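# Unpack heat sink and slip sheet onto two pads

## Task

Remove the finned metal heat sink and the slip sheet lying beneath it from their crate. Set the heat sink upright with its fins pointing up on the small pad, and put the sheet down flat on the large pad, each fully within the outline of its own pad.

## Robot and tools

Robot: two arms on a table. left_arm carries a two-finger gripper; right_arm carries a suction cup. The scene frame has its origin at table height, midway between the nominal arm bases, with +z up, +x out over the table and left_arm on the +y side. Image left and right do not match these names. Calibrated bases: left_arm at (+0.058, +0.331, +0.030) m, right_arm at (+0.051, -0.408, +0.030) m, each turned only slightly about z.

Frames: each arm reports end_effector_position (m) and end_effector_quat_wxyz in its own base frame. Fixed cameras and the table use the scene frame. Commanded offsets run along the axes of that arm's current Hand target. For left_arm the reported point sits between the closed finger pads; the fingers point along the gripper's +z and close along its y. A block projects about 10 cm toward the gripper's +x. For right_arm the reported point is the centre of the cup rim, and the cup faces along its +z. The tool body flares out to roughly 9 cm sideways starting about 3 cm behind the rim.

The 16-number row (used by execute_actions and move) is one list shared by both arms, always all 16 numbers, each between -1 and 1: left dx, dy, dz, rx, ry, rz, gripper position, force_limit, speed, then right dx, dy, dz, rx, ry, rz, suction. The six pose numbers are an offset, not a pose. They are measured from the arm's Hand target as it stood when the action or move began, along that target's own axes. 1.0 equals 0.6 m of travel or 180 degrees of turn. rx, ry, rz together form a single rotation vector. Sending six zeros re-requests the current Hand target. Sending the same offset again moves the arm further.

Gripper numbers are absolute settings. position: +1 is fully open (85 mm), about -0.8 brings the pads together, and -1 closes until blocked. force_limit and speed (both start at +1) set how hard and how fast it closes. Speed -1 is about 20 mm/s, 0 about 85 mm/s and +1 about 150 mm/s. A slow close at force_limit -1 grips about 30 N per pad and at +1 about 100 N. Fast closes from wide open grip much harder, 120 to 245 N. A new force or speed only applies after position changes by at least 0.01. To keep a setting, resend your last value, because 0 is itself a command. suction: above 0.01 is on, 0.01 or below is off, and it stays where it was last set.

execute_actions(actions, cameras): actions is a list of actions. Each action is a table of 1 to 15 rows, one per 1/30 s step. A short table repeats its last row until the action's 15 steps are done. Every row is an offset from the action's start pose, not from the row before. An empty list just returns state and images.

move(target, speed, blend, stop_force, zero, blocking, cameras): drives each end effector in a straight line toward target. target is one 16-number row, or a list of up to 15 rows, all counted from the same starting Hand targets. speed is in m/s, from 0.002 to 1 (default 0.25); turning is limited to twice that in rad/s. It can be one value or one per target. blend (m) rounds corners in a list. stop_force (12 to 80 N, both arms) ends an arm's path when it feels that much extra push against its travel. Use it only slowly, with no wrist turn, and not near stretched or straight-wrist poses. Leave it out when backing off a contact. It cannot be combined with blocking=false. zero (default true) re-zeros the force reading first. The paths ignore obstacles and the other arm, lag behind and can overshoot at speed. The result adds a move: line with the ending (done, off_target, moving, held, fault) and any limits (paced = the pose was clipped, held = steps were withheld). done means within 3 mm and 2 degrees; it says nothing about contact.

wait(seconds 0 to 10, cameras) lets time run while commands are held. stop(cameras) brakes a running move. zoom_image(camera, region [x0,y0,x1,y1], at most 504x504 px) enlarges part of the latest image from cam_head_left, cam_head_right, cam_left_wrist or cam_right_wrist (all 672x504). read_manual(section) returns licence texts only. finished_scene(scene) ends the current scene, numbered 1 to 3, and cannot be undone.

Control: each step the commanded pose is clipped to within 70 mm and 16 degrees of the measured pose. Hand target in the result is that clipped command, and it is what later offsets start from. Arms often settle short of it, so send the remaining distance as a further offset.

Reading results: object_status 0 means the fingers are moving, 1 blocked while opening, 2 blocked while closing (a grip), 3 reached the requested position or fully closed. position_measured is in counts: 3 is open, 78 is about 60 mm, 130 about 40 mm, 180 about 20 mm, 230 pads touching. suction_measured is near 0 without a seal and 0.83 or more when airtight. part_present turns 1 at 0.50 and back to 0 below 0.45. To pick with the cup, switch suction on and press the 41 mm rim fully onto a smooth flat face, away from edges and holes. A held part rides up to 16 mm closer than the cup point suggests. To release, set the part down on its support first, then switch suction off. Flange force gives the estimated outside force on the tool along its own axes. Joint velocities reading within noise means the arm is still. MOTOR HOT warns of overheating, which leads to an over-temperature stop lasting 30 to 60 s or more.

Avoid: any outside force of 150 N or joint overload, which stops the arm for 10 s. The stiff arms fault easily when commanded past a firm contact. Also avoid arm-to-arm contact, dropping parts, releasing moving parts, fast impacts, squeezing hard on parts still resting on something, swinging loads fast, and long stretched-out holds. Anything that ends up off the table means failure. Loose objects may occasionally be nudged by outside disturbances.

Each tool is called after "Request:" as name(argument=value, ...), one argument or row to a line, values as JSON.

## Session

Request:
execute_actions(
  actions=[],
)

Scene clock: 0.00 s.
left_arm: end_effector_position=(+0.8393, -0.3092, +0.1702) position_measured=3 object_status=3 end_effector_quat_wxyz=(-0.074, +0.642, -0.607, +0.462) | right_arm: end_effector_position=(+0.2887, +0.0812, +0.2515) suction_measured=0.00 part_present=0 end_effector_quat_wxyz=(-0.477, -0.532, +0.662, -0.226)
Joint positions: left_arm=[-0.313 0.607 -0.079 1.857 -0.245 0.196] | right_arm=[0.918 0.285 -0.252 0.214 -2.127 0.439]
Joint velocities: within noise
Flange force (N): no reading
Hand target: left_arm +0.8393, -0.3092, +0.1702; -0.074, +0.642, -0.607, +0.462 | right_arm +0.2887, +0.0812, +0.2515; -0.477, -0.532, +0.662, -0.226
camera_calibration:
cam_left_wrist: T_world_to_cam=[[-0.756097, -0.201065, -0.622808, 0.679993], [-0.0673357, 0.970487, -0.231562, 0.411316], [0.650986, -0.133146, -0.747322, -0.332217], [0, 0, 0, 1]] pos_world=[0.758106, -0.306688, 0.270477]
cam_right_wrist: T_world_to_cam=[[0.890793, -0.370189, -0.263529, -0.154946], [0.247478, -0.0911623, 0.964595, -0.283185], [-0.381106, -0.924473, 0.0104069, 0.253023], [0, 0, 0, 1]] pos_world=[0.304536, 0.150737, 0.229692]

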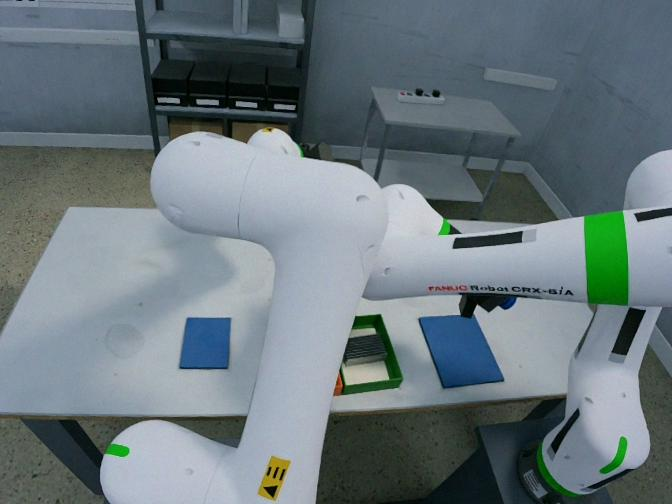

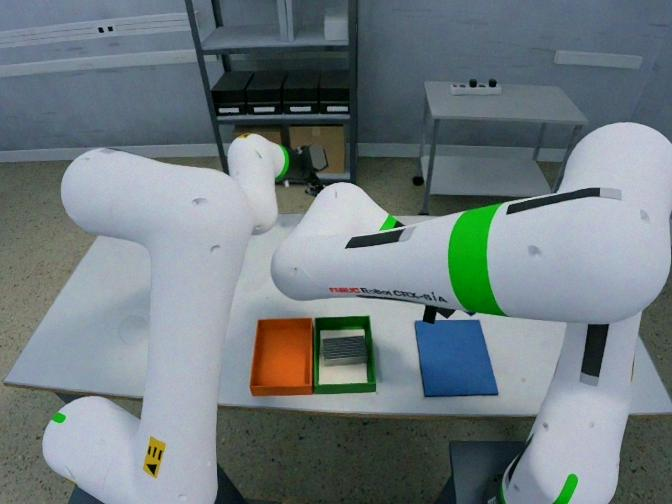

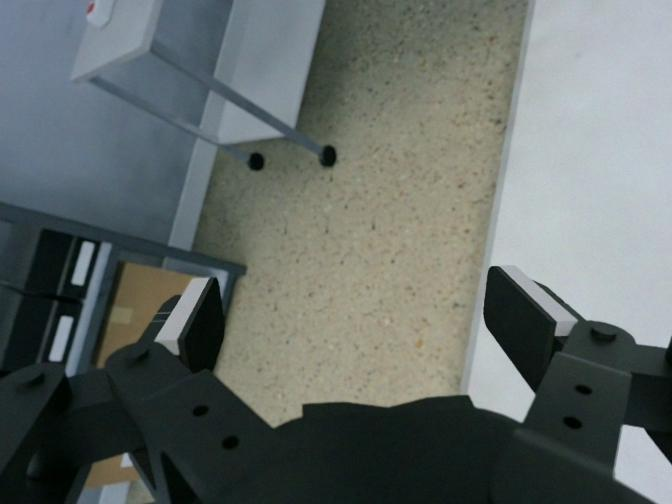

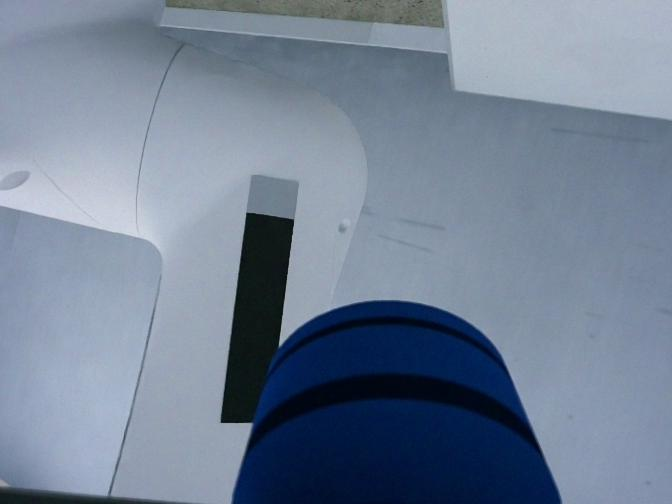

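Request:
zoom_image(
  camera="cam_head_right",
  region=[240, 290, 510, 420],
)

Request:
zoom_image(
  camera="cam_head_left",
  region=[160, 290, 260, 400],
)

Scaled by 1.867 from the camera's 672x504 image, which has a finer 960x720 frame.

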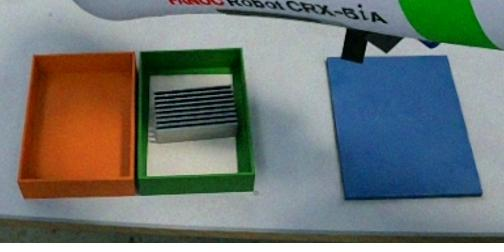

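Scaled by 4.582 from the camera's 672x504 image, which has a finer 960x720 frame.

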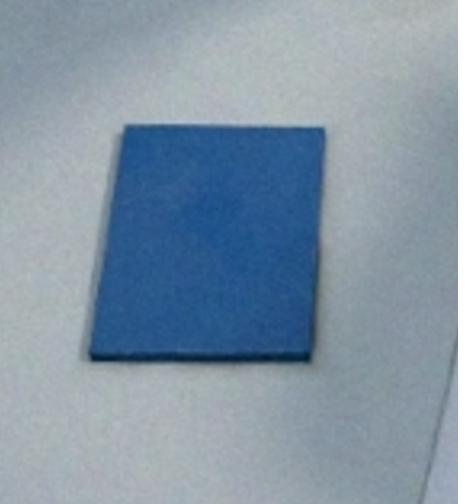

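Request:
move(
  target=[
    [0.049,0.171,-0.3927,-0.118,-0.1,-0.015,1,-0.7,0,0.0583,-0.1128,-0.1205,-0.1553,-0.3448,0.372,0],
    [0.2423,0.6107,-0.525,-0.2363,-0.2011,-0.0296,1,-0.7,0,0.0583,-0.1128,-0.1205,-0.1553,-0.3448,0.372,0],
  ],
  speed=[0.5,0.3],
  blend=[0.04,0],
)

Scene clock: 10.27 s.
left_arm: end_effector_position=(+0.3396, -0.3780, +0.1796) position_measured=3 object_status=3 end_effector_quat_wxyz=(-0.001, +0.760, -0.649, +0.000) | right_arm: end_effector_position=(+0.3800, +0.1000, +0.3000) suction_measured=0.00 part_present=0 end_effector_quat_wxyz=(+0.000, -0.020, +1.000, +0.000)
Joint positions: left_arm=[-0.581 0.177 -0.049 -0.001 -1.345 2.309] | right_arm=[0.595 -0.145 -0.135 0 -1.581 -0.555]
Joint velocities: within noise
Flange force (N): left_arm=[3.6 0.7 0.0] | right_arm=[4.2 -1.5 6.1]
Hand target: left_arm +0.3395, -0.3781, +0.1796; +0.000, +0.760, -0.649, +0.000 | right_arm +0.3800, +0.1000, +0.3000; +0.000, -0.020, +1.000, +0.000
Off the commanded pose: left_arm 0.000 m, 0 deg | right_arm 0.000 m, 0 deg.
move: done
camera_calibration:
cam_left_wrist: T_world_to_cam=[[-0.987742, -0.138067, 0.0728223, 0.271603], [-0.101954, 0.923905, 0.368789, 0.3329], [-0.118199, 0.356844, -0.926656, 0.469545], [0, 0, 0, 1]] pos_world=[0.357714, -0.437623, 0.292558]
cam_right_wrist: T_world_to_cam=[[0.0699005, -0.995221, -0.0681803, 0.0993735], [-0.88796, -0.093221, 0.450373, 0.235136], [-0.454577, 0.0290601, -0.890233, 0.507537], [0, 0, 0, 1]] pos_world=[0.43256, 0.106069, 0.352703]

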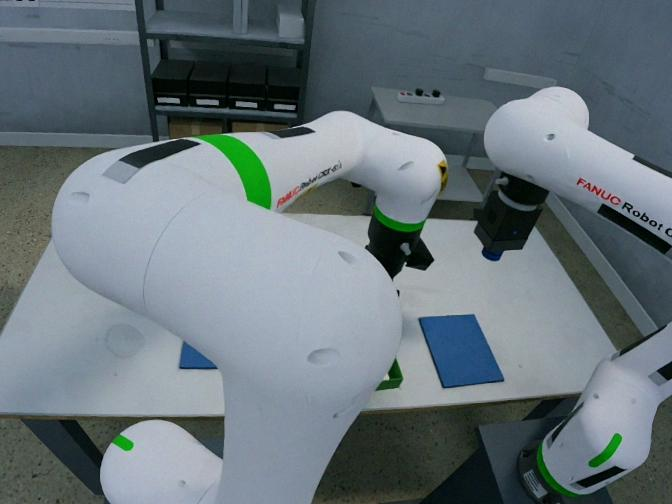

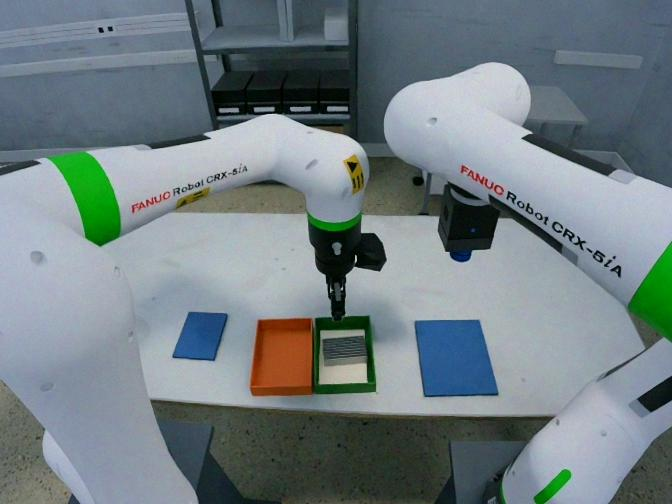

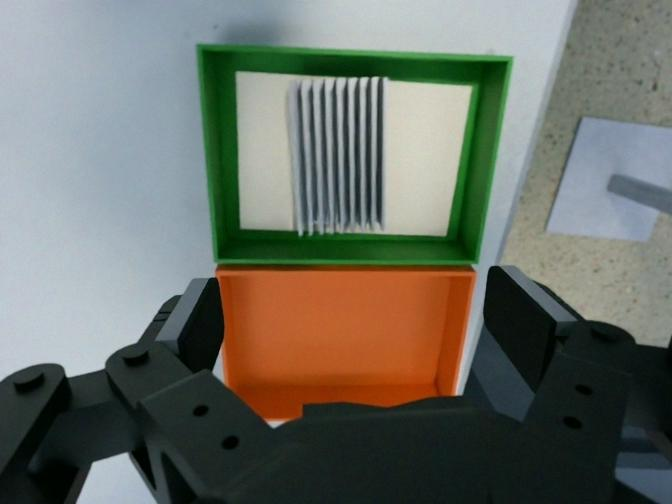

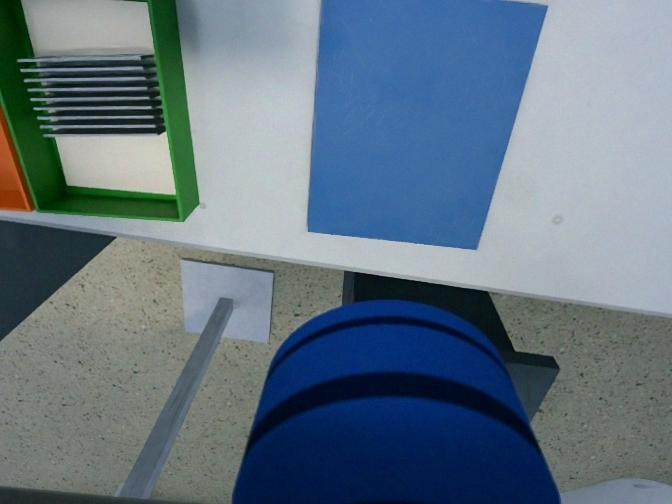

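Request:
zoom_image(
  camera="cam_left_wrist",
  region=[180, 30, 530, 280],
)

Request:
zoom_image(
  camera="cam_right_wrist",
  region=[280, 0, 580, 260],
)

Request:
zoom_image(
  camera="cam_head_left",
  region=[400, 290, 540, 420],
)

Request:
zoom_image(
  camera="cam_head_right",
  region=[390, 290, 530, 420],
)

Scaled by 1.440 from the camera's 672x504 image, which has a finer 960x720 frame.

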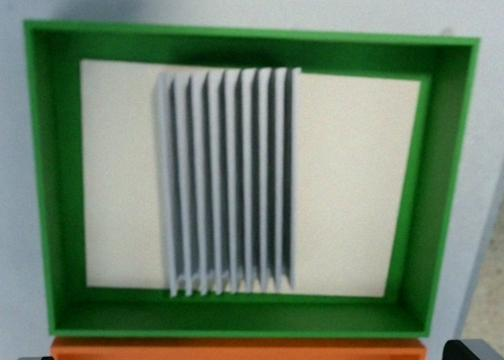

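Scaled by 1.680 from the camera's 672x504 image, which has a finer 960x720 frame.

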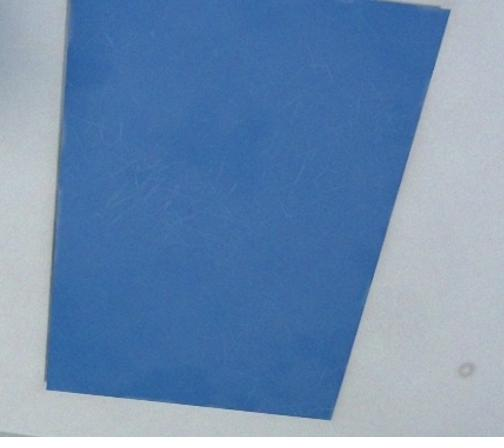

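Scaled by 3.600 from the camera's 672x504 image, which has a finer 960x720 frame.

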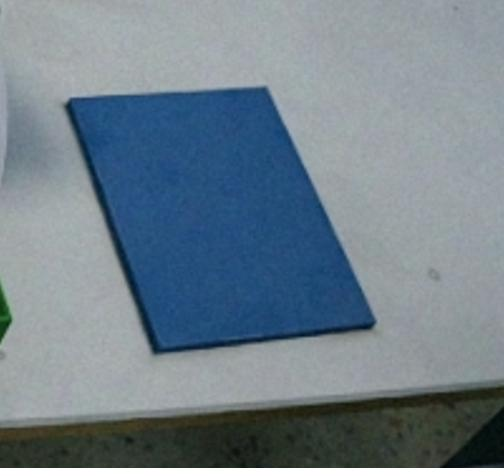

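Scaled by 3.600 from the camera's 672x504 image, which has a finer 960x720 frame.

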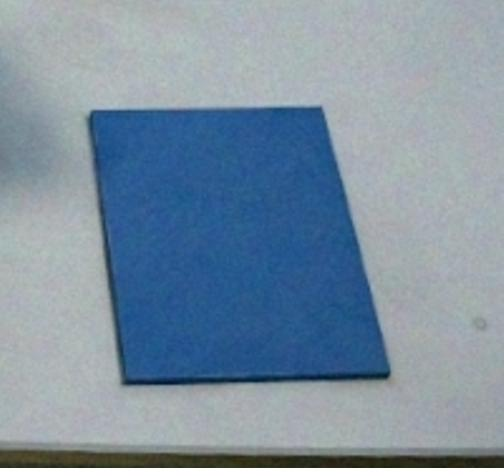

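Request:
move(
  target=[0.0268,0.0171,0.2493,0,0,-0.0022,0.75,-0.7,0,0,0,0,0,0,0,0],
  speed=0.17,
  cameras=["cam_left_wrist","cam_head_right"],
)

Scene clock: 16.03 s.
left_arm: end_effector_position=(+0.3319, -0.3954, +0.0300) position_measured=35 object_status=3 end_effector_quat_wxyz=(+0.000, +0.763, -0.647, +0.000) | right_arm: end_effector_position=(+0.3800, +0.1000, +0.3000) suction_measured=0.00 part_present=0 end_effector_quat_wxyz=(+0.000, -0.020, +1.000, +0.000)
Joint positions: left_arm=[-0.618 0.338 -0.224 -0.001 -1.009 2.354] | right_arm=[0.595 -0.145 -0.135 0 -1.581 -0.555]
Joint velocities: within noise
Flange force (N): left_arm=[1.6 -2.5 0.8] | right_arm=[4.7 -2.4 6.4]
Hand target: left_arm +0.3320, -0.3955, +0.0300; +0.000, +0.763, -0.647, +0.000 | right_arm +0.3800, +0.1000, +0.3000; +0.000, -0.020, +1.000, +0.000
Off the commanded pose: left_arm 0.000 m, 0 deg | right_arm 0.000 m, 0 deg.
move: done
camera_calibration:
cam_left_wrist: T_world_to_cam=[[-0.986732, -0.14498, 0.0730757, 0.269445], [-0.10835, 0.923238, 0.368636, 0.4053], [-0.120911, 0.355827, -0.926697, 0.33674], [0, 0, 0, 1]] pos_world=[0.3505, -0.454946, 0.142958]
Images, in order (width x height): cam_head_right 672x504, cam_left_wrist 672x504.

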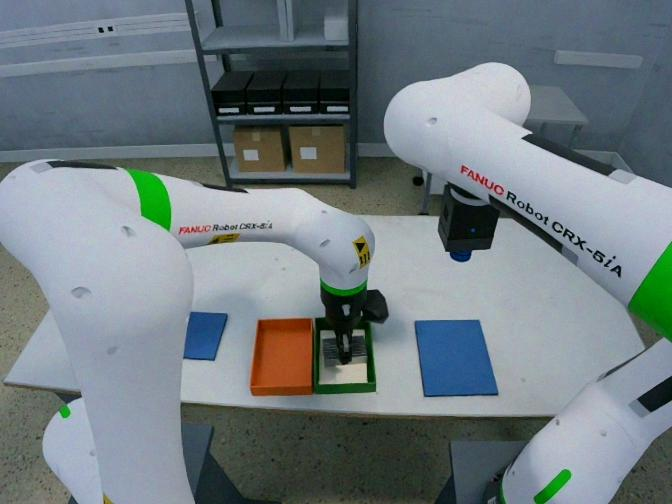

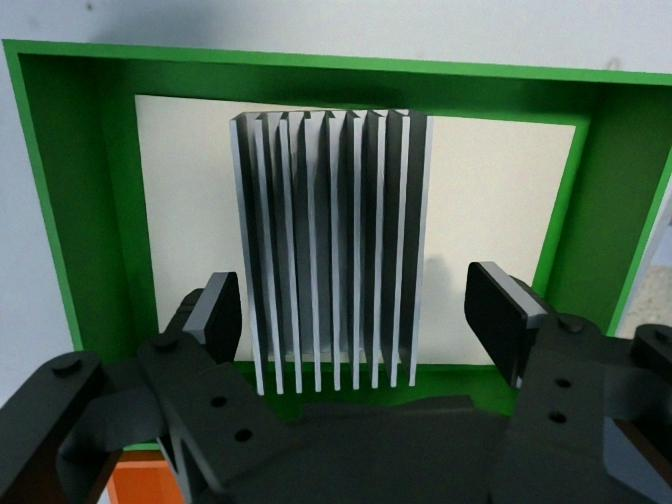

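Request:
move(
  target=[
    [0.0089,-0.0078,0.008,0,0,0,0.75,-0.7,0,0,0,0,0,0,0,0],
    [0.0089,-0.0078,0.0467,0,0,0,0.75,-0.7,0,0,0,0,0,0,0,0],
    [0.0089,-0.0078,0.0467,0,0,0,-1,-0.7,-1,0,0,0,0,0,0,0],
  ],
  speed=[0.05,0.05,0.05],
  cameras=["cam_left_wrist"],
)

Scene clock: 20.20 s.
left_arm: end_effector_position=(+0.3374, -0.4000, +0.0020) position_measured=78 object_status=0 end_effector_quat_wxyz=(+0.000, +0.763, -0.647, +0.000) | right_arm: end_effector_position=(+0.3800, +0.1000, +0.3000) suction_measured=0.00 part_present=0 end_effector_quat_wxyz=(+0.000, -0.020, +1.000, +0.000)
Joint positions: left_arm=[-0.619 0.392 -0.226 -0.001 -0.952 2.355] | right_arm=[0.595 -0.145 -0.135 0 -1.581 -0.555]
Joint velocities: within noise
Flange force (N): left_arm=[1.5 -2.3 -4.6] | right_arm=[4.5 -1.4 6.2]
Hand target: left_arm +0.3375, -0.4000, +0.0020; +0.000, +0.763, -0.647, +0.000 | right_arm +0.3800, +0.1000, +0.3000; +0.000, -0.020, +1.000, +0.000
Off the commanded pose: left_arm 0.000 m, 0 deg | right_arm 0.000 m, 0 deg.
move: done
camera_calibration:
cam_left_wrist: T_world_to_cam=[[-0.986709, -0.1451, 0.0731574, 0.27629], [-0.108458, 0.923301, 0.368446, 0.420474], [-0.121008, 0.355614, -0.926766, 0.313016], [0, 0, 0, 1]] pos_world=[0.356099, -0.459447, 0.114958]
Images, in order (width x height): cam_left_wrist 672x504.

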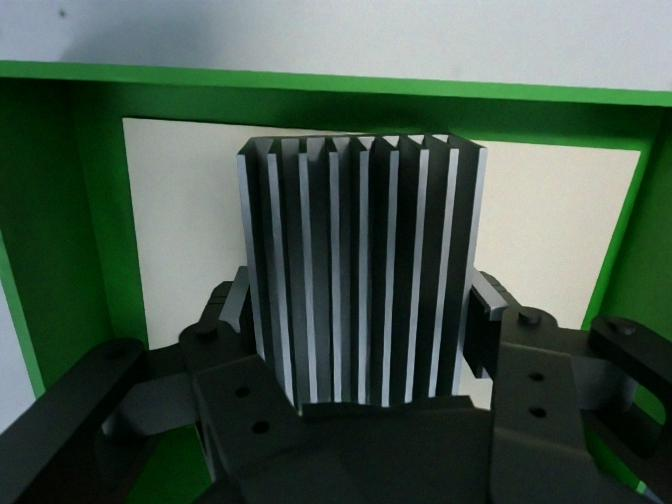

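Request:
move(
  target=[
    [0,0,-0.18,0,0,0,-1,-0.7,-1,0,0,0,0,0,0,0],
    [-0.6393,-0.1693,-0.18,0,0,-0.4506,-1,-0.7,-1,-0.0017,0.2502,0.0833,0,0,0.0094,0],
    [-0.6393,-0.1693,-0.08,0,0,-0.4506,-1,-0.7,-1,-0.0287,0.3842,0.25,0,0,0.0094,0],
  ],
  speed=[0.14,0.35,0.13],
  blend=[0.03,0.03,0],
)

Scene clock: 27.33 s.
left_arm: end_effector_position=(+0.3750, -0.0050, +0.0503) position_measured=78 object_status=2 end_effector_quat_wxyz=(+0.000, +1.000, +0.005, +0.000) | right_arm: end_effector_position=(+0.3880, +0.3311, +0.1501) suction_measured=0.00 part_present=0 end_effector_quat_wxyz=(+0.000, -0.005, +1.000, +0.000)
Joint positions: left_arm=[0.34 -0.025 -0.595 -0.001 -1 2.811] | right_arm=[0.964 0.213 -0.12 0 -1.237 -0.954]
Joint velocities: within noise
Flange force (N): left_arm=[2.6 -2.1 3.2] | right_arm=[8.9 1.2 4.3]
Hand target: left_arm +0.3750, -0.0050, +0.0503; +0.000, +1.000, +0.005, +0.000 | right_arm +0.3880, +0.3310, +0.1500; +0.000, -0.005, +1.000, +0.000
Off the commanded pose: left_arm 0.000 m, 0 deg | right_arm 0.000 m, 0 deg.
move: done
camera_calibration:
cam_left_wrist: T_world_to_cam=[[-0.00925462, -0.9973, 0.072853, -0.00364753], [-0.929355, 0.0354686, 0.36748, 0.345463], [-0.369072, -0.0643054, -0.927174, 0.312821], [0, 0, 0, 1]] pos_world=[0.436478, 0.00422532, 0.163355]
cam_right_wrist: T_world_to_cam=[[0.0405622, -0.996838, -0.068335, 0.330524], [-0.890338, -0.0670996, 0.450329, 0.323604], [-0.453491, 0.0425748, -0.890244, 0.366017], [0, 0, 0, 1]] pos_world=[0.440695, 0.335609, 0.202702]

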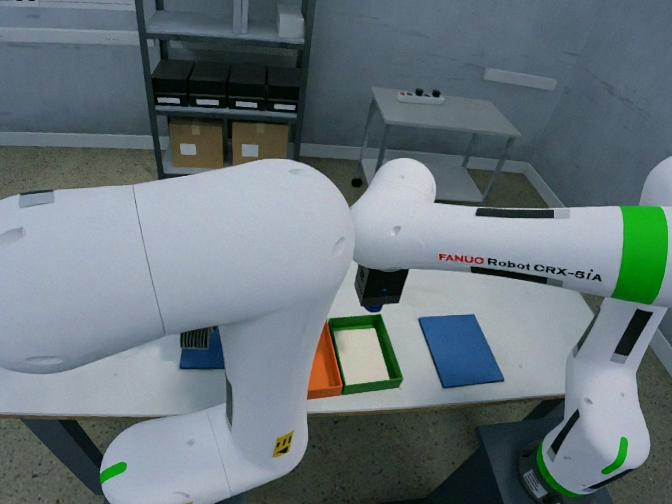

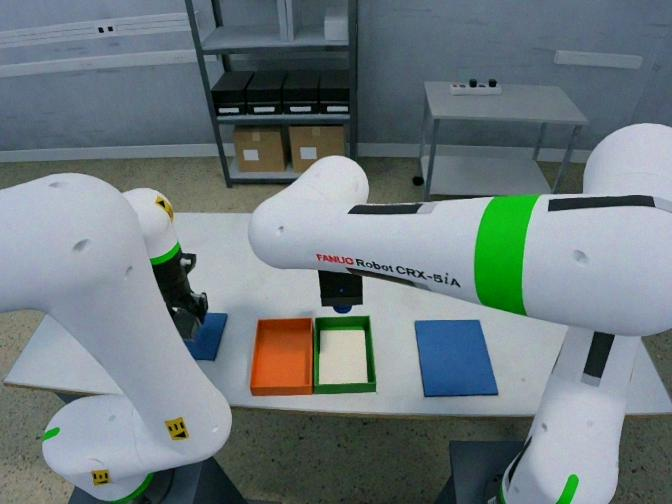

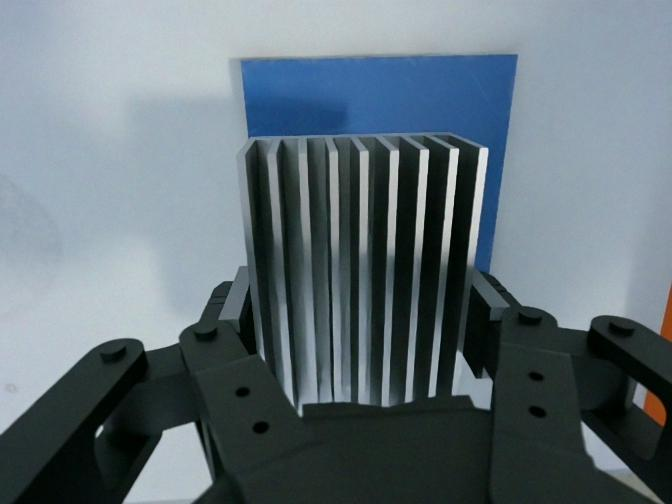

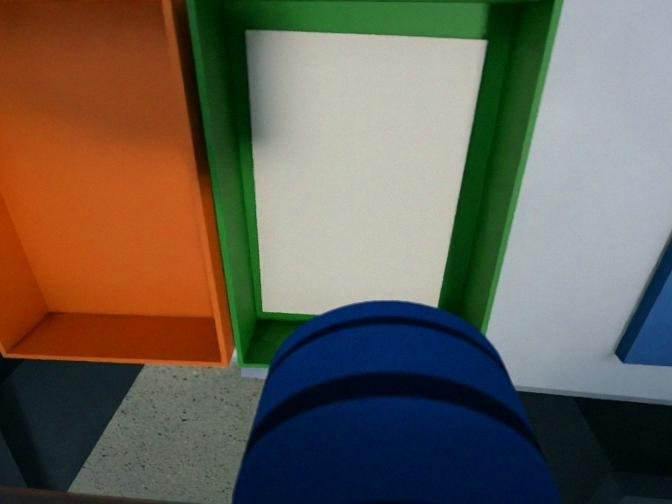

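Request:
zoom_image(
  camera="cam_left_wrist",
  region=[220, 30, 530, 180],
)

Request:
zoom_image(
  camera="cam_right_wrist",
  region=[200, 0, 560, 360],
)

Request:
zoom_image(
  camera="cam_head_left",
  region=[310, 300, 430, 410],
)

Request:
zoom_image(
  camera="cam_head_right",
  region=[300, 300, 390, 400],
)

Scaled by 1.626 from the camera's 672x504 image, which has a finer 960x720 frame.

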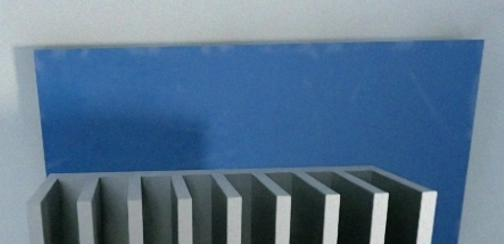

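Scaled by 1.400 from the camera's 672x504 image, which has a finer 960x720 frame.

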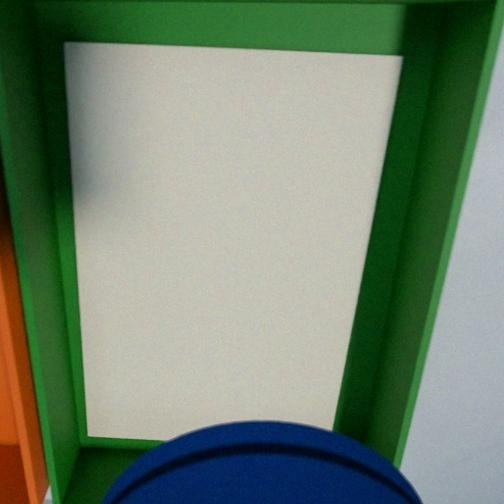

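Scaled by 4.200 from the camera's 672x504 image, which has a finer 960x720 frame.

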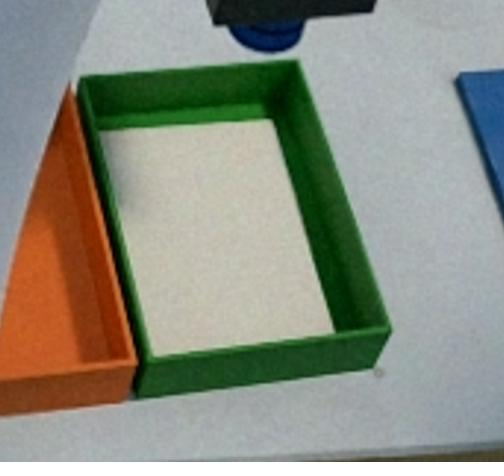

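Scaled by 5.040 from the camera's 672x504 image, which has a finer 960x720 frame.

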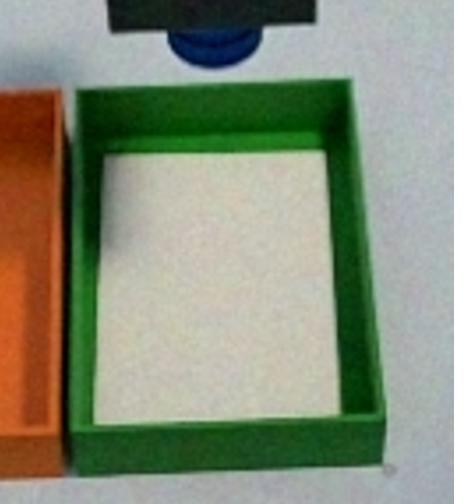

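Request:
move(
  target=[
    [0.0055,0.0303,0.025,0,0,0,-1,-0.7,-1,0.0465,0.0171,0.1667,0,0,0.0015,0],
    [0.0055,0.0303,0.0538,0,0,0,-1,-0.7,-1,0.0465,0.0171,0.2417,0,0,0.0015,0],
  ],
  speed=[0.14,0.07],
  blend=[0.01,0],
  cameras=["cam_left_wrist","cam_right_wrist"],
)

Request:
zoom_image(
  camera="cam_left_wrist",
  region=[150, 30, 550, 330],
)

Scene clock: 32.80 s.
left_arm: end_effector_position=(+0.3784, -0.0231, +0.0180) position_measured=78 object_status=2 end_effector_quat_wxyz=(+0.000, +1.000, +0.005, +0.000) | right_arm: end_effector_position=(+0.3600, +0.3410, +0.0050) suction_measured=0.00 part_present=0 end_effector_quat_wxyz=(+0.000, -0.003, +1.000, +0.000)
Joint positions: left_arm=[0.289 0.041 -0.621 -0.001 -0.908 2.863] | right_arm=[1.024 0.357 -0.32 0 -0.894 -1.018]
Joint velocities: within noise
Flange force (N): left_arm=[3.1 -2.0 3.0] | right_arm=[3.1 -3.5 1.0]
Hand target: left_arm +0.3784, -0.0231, +0.0180; +0.000, +1.000, +0.005, +0.000 | right_arm +0.3600, +0.3410, +0.0050; +0.000, -0.003, +1.000, +0.000
Off the commanded pose: left_arm 0.000 m, 0 deg | right_arm 0.000 m, 0 deg.
move: done
camera_calibration:
cam_left_wrist: T_world_to_cam=[[-0.00931116, -0.99729, 0.0729821, -0.019405], [-0.929355, 0.0355686, 0.367471, 0.361233], [-0.369071, -0.0644046, -0.927167, 0.282993], [0, 0, 0, 1]] pos_world=[0.439978, -0.013975, 0.131055]
cam_right_wrist: T_world_to_cam=[[0.03583, -0.997031, -0.0681538, 0.333431], [-0.8906, -0.0627952, 0.450431, 0.363275], [-0.453373, 0.0445589, -0.890206, 0.222992], [0, 0, 0, 1]] pos_world=[0.412685, 0.345316, 0.0576029]
Images, in order (width x height): cam_left_wrist 672x504, cam_right_wrist 672x504.

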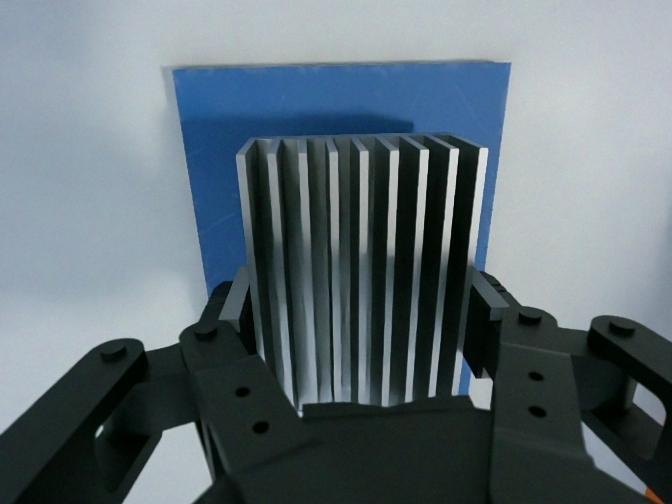

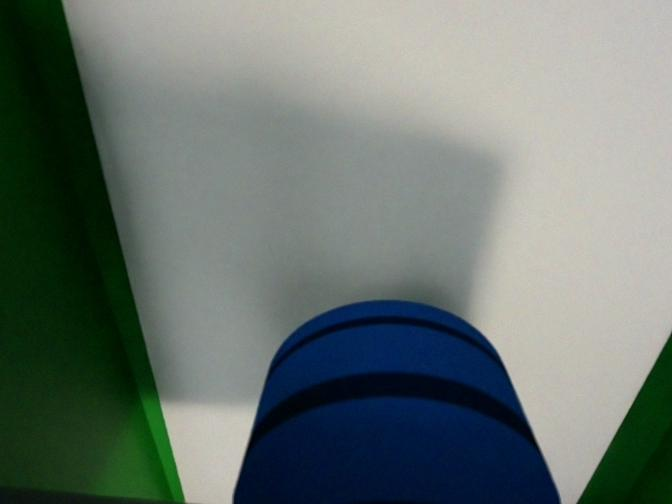

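Scaled by 1.260 from the camera's 672x504 image, which has a finer 960x720 frame.

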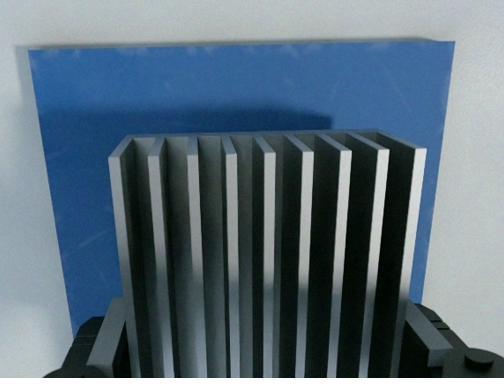

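Request:
move(
  target=[0,0,0.0317,0,0,0,-1,-0.7,-1,0,0,0.0558,0,0,0,1],
  speed=0.016,
  stop_force=12,
  cameras=["cam_left_wrist"],
)

Scene clock: 36.50 s.
left_arm: end_effector_position=(+0.3784, -0.0231, +0.0033) position_measured=78 object_status=2 end_effector_quat_wxyz=(+0.000, +1.000, +0.005, +0.000) | right_arm: end_effector_position=(+0.3600, +0.3410, -0.0285) suction_measured=0.93 part_present=1 end_effector_quat_wxyz=(+0.000, -0.003, +1.000, +0.000)
Joint positions: left_arm=[0.289 0.069 -0.635 -0.001 -0.866 2.863] | right_arm=[1.024 0.413 -0.34 0 -0.818 -1.018]
Joint velocities: within noise
Flange force (N): left_arm=[-1.7 -2.6 -14.3] | right_arm=[3.9 -4.0 -0.9]
Hand target: left_arm +0.3784, -0.0231, +0.0033; +0.000, +1.000, +0.005, +0.000 (not the last commanded pose) | right_arm +0.3600, +0.3410, -0.0285; +0.000, -0.003, +1.000, +0.000
Off the commanded pose: left_arm 0.004 m, 0 deg | right_arm 0.000 m, 0 deg.
move: contact (left_arm)
camera_calibration:
cam_left_wrist: T_world_to_cam=[[-0.00930394, -0.99729, 0.072981, -0.0183353], [-0.92932, 0.0355675, 0.367558, 0.36661], [-0.369157, -0.064403, -0.927133, 0.269398], [0, 0, 0, 1]] pos_world=[0.439977, -0.013975, 0.116355]
Images, in order (width x height): cam_left_wrist 672x504.

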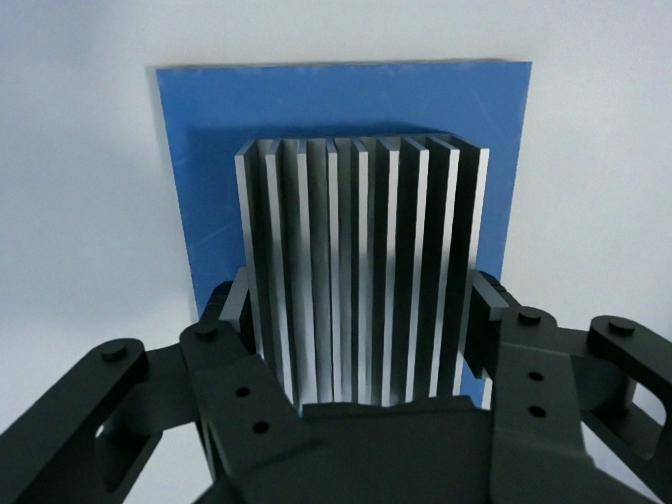

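Request:
move(
  target=[
    [0,0,-0.0008,0,0,0,0.7,-0.7,-0.8,0,0,0,0,0,0,1],
    [0,0,-0.15,0,0,0,0.7,-0.7,-0.8,0,0,-0.1808,0,0,0,1],
    [0,0,-0.2,0,0,0,0.7,-0.7,-0.8,0.002,-0.4442,-0.1808,0,0,0,1],
    [0,0,-0.2,0,0,0,0.7,-0.7,-0.8,0.002,-0.4442,-0.0808,0,0,0,1],
  ],
  speed=[0.02,0.12,0.2,0.1],
  blend=[0,0.02,0.02,0],
)

Request:
zoom_image(
  camera="cam_head_right",
  region=[390, 290, 530, 420],
)

Request:
zoom_image(
  camera="cam_head_left",
  region=[400, 290, 540, 420],
)

Scene clock: 41.60 s.
left_arm: end_effector_position=(+0.3784, -0.0232, +0.1233) position_measured=41 object_status=3 end_effector_quat_wxyz=(+0.000, +1.000, +0.005, +0.000) | right_arm: end_effector_position=(+0.3603, +0.0745, +0.0200) suction_measured=0.93 part_present=1 end_effector_quat_wxyz=(+0.000, -0.003, +1.000, +0.000)
Joint positions: left_arm=[0.288 -0.108 -0.482 -0.001 -1.197 2.862] | right_arm=[0.565 0.043 -0.665 0 -0.863 -0.559]
Joint velocities: within noise
Flange force (N): left_arm=[2.2 -1.4 0.5] | right_arm=[4.7 -1.9 1.6]
Hand target: left_arm +0.3784, -0.0232, +0.1233; +0.000, +1.000, +0.005, +0.000 | right_arm +0.3603, +0.0745, +0.0200; +0.000, -0.003, +1.000, +0.000
Off the commanded pose: left_arm 0.000 m, 0 deg | right_arm 0.000 m, 0 deg.
move: done
camera_calibration:
cam_left_wrist: T_world_to_cam=[[-0.00930394, -0.99729, 0.072981, -0.0270939], [-0.92932, 0.0355675, 0.367558, 0.32241], [-0.369157, -0.064403, -0.927133, 0.380617], [0, 0, 0, 1]] pos_world=[0.439877, -0.013975, 0.236355]
cam_right_wrist: T_world_to_cam=[[0.0356447, -0.997029, -0.0682829, 0.0687193], [-0.89061, -0.0626882, 0.450427, 0.34004], [-0.453369, 0.0447581, -0.890198, 0.248342], [0, 0, 0, 1]] pos_world=[0.412984, 0.0787164, 0.0726026]

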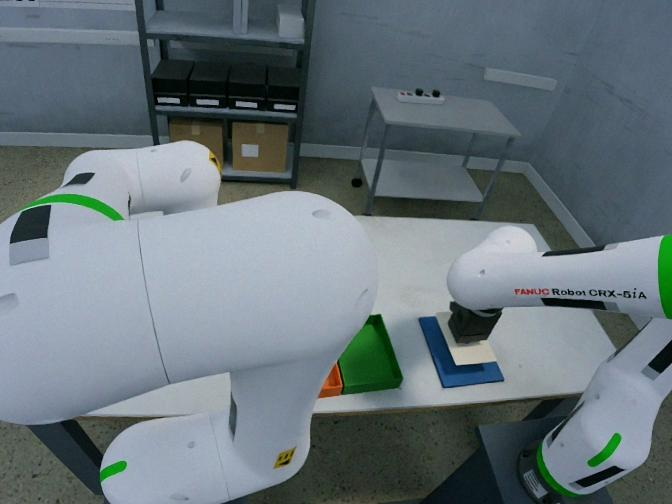

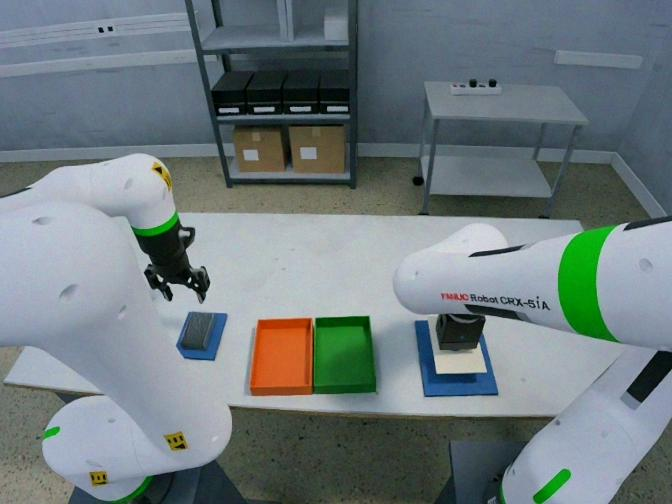

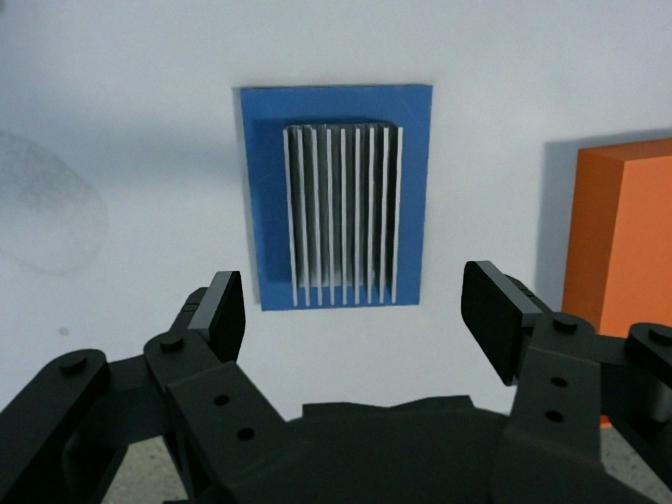

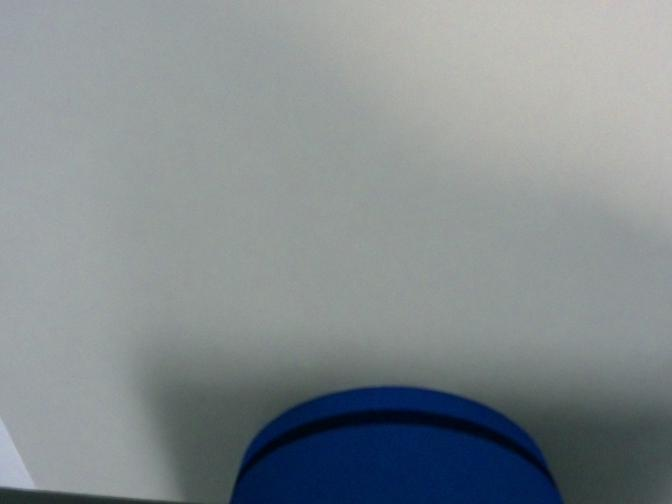

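Scaled by 3.600 from the camera's 672x504 image, which has a finer 960x720 frame.

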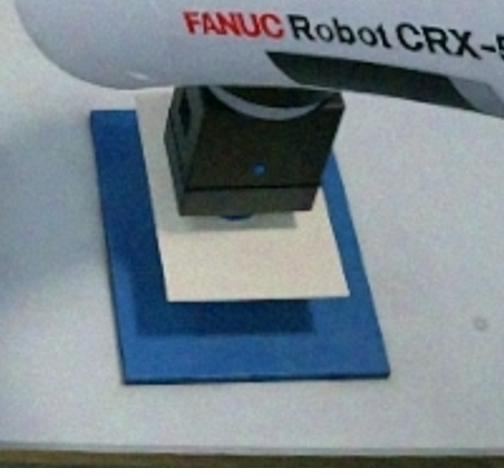

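Scaled by 3.600 from the camera's 672x504 image, which has a finer 960x720 frame.

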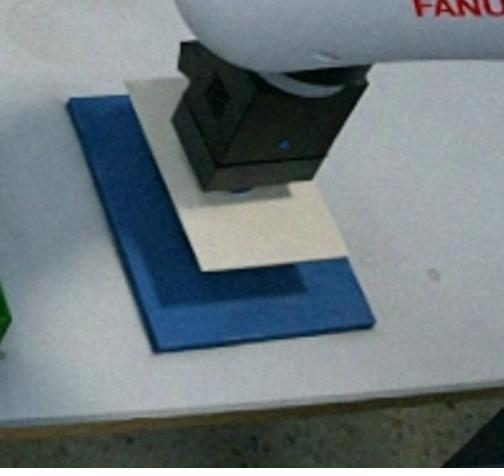

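Request:
move(
  target=[0,0,0,0,0,0,0.7,-0.7,-0.8,0.0053,-0.0055,0.0567,0,0,0,1],
  speed=0.07,
  cameras=[],
)

Request:
move(
  target=[0,0,0,0,0,0,0.7,-0.7,-0.8,0,0,0.0258,0,0,0,1],
  speed=0.015,
  stop_force=12,
  cameras=["cam_head_right","cam_head_left"],
)

Request:
zoom_image(
  camera="cam_head_right",
  region=[390, 290, 530, 420],
)

Scene clock: 43.73 s.
left_arm: end_effector_position=(+0.3784, -0.0232, +0.1233) position_measured=41 object_status=3 end_effector_quat_wxyz=(+0.000, +1.000, +0.005, +0.000) | right_arm: end_effector_position=(+0.3572, +0.0712, -0.0140) suction_measured=0.93 part_present=1 end_effector_quat_wxyz=(+0.000, -0.003, +1.000, +0.000)
Joint positions: left_arm=[0.288 -0.108 -0.482 -0.001 -1.197 2.862] | right_arm=[0.562 0.107 -0.703 0 -0.76 -0.556]
Joint velocities: within noise
Flange force (N): left_arm=[3.0 -2.1 0.6] | right_arm=[5.3 -1.8 1.3]
Hand target: left_arm +0.3784, -0.0232, +0.1233; +0.000, +1.000, +0.005, +0.000 | right_arm +0.3572, +0.0712, -0.0140; +0.000, -0.003, +1.000, +0.000
Off the commanded pose: left_arm 0.000 m, 0 deg | right_arm 0.000 m, 0 deg.
move: done
No camera images: "cameras" was empty.

Scene clock: 45.20 s.
left_arm: end_effector_position=(+0.3784, -0.0232, +0.1233) position_measured=41 object_status=3 end_effector_quat_wxyz=(+0.000, +1.000, +0.005, +0.000) | right_arm: end_effector_position=(+0.3572, +0.0712, -0.0272) suction_measured=0.93 part_present=1 end_effector_quat_wxyz=(+0.000, -0.003, +1.000, +0.000)
Joint positions: left_arm=[0.288 -0.108 -0.482 -0.001 -1.197 2.862] | right_arm=[0.562 0.139 -0.712 0 -0.72 -0.556]
Joint velocities: within noise
Flange force (N): left_arm=[3.1 -1.6 0.6] | right_arm=[12.0 -1.0 -34.6]
Hand target: left_arm +0.3784, -0.0232, +0.1233; +0.000, +1.000, +0.005, +0.000 | right_arm +0.3572, +0.0712, -0.0272; +0.000, -0.003, +1.000, +0.000 (not the last commanded pose)
Off the commanded pose: left_arm 0.000 m, 0 deg | right_arm 0.002 m, 0 deg.
move: contact (right_arm)
Images, in order (width x height): cam_head_left 672x504, cam_head_right 672x504.

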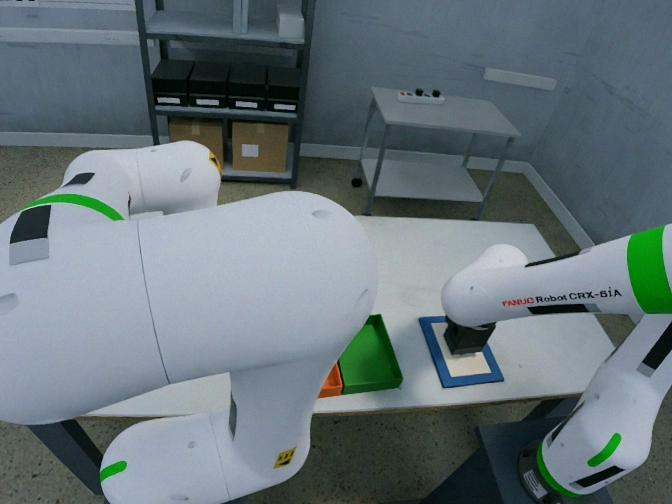

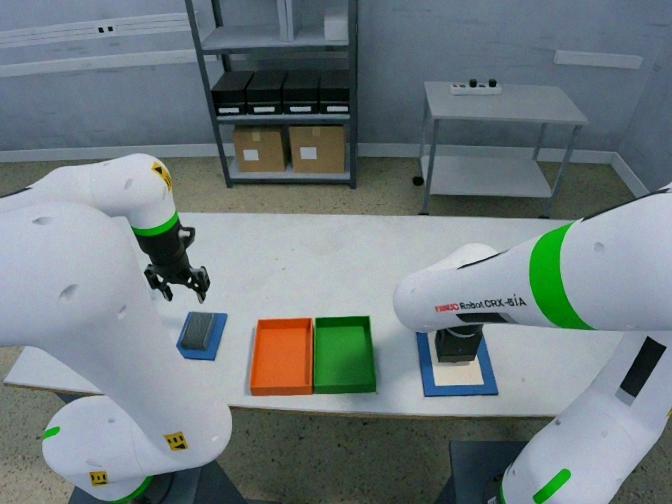

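Scaled by 3.600 from the camera's 672x504 image, which has a finer 960x720 frame.

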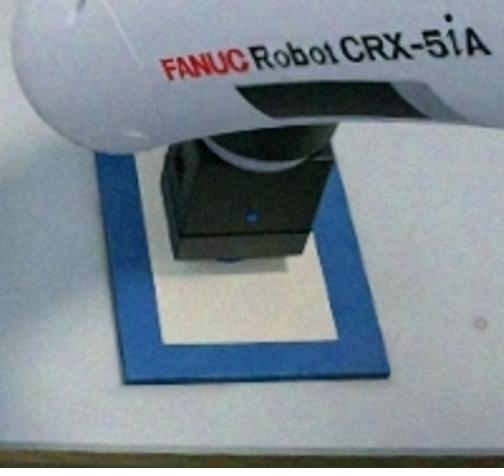

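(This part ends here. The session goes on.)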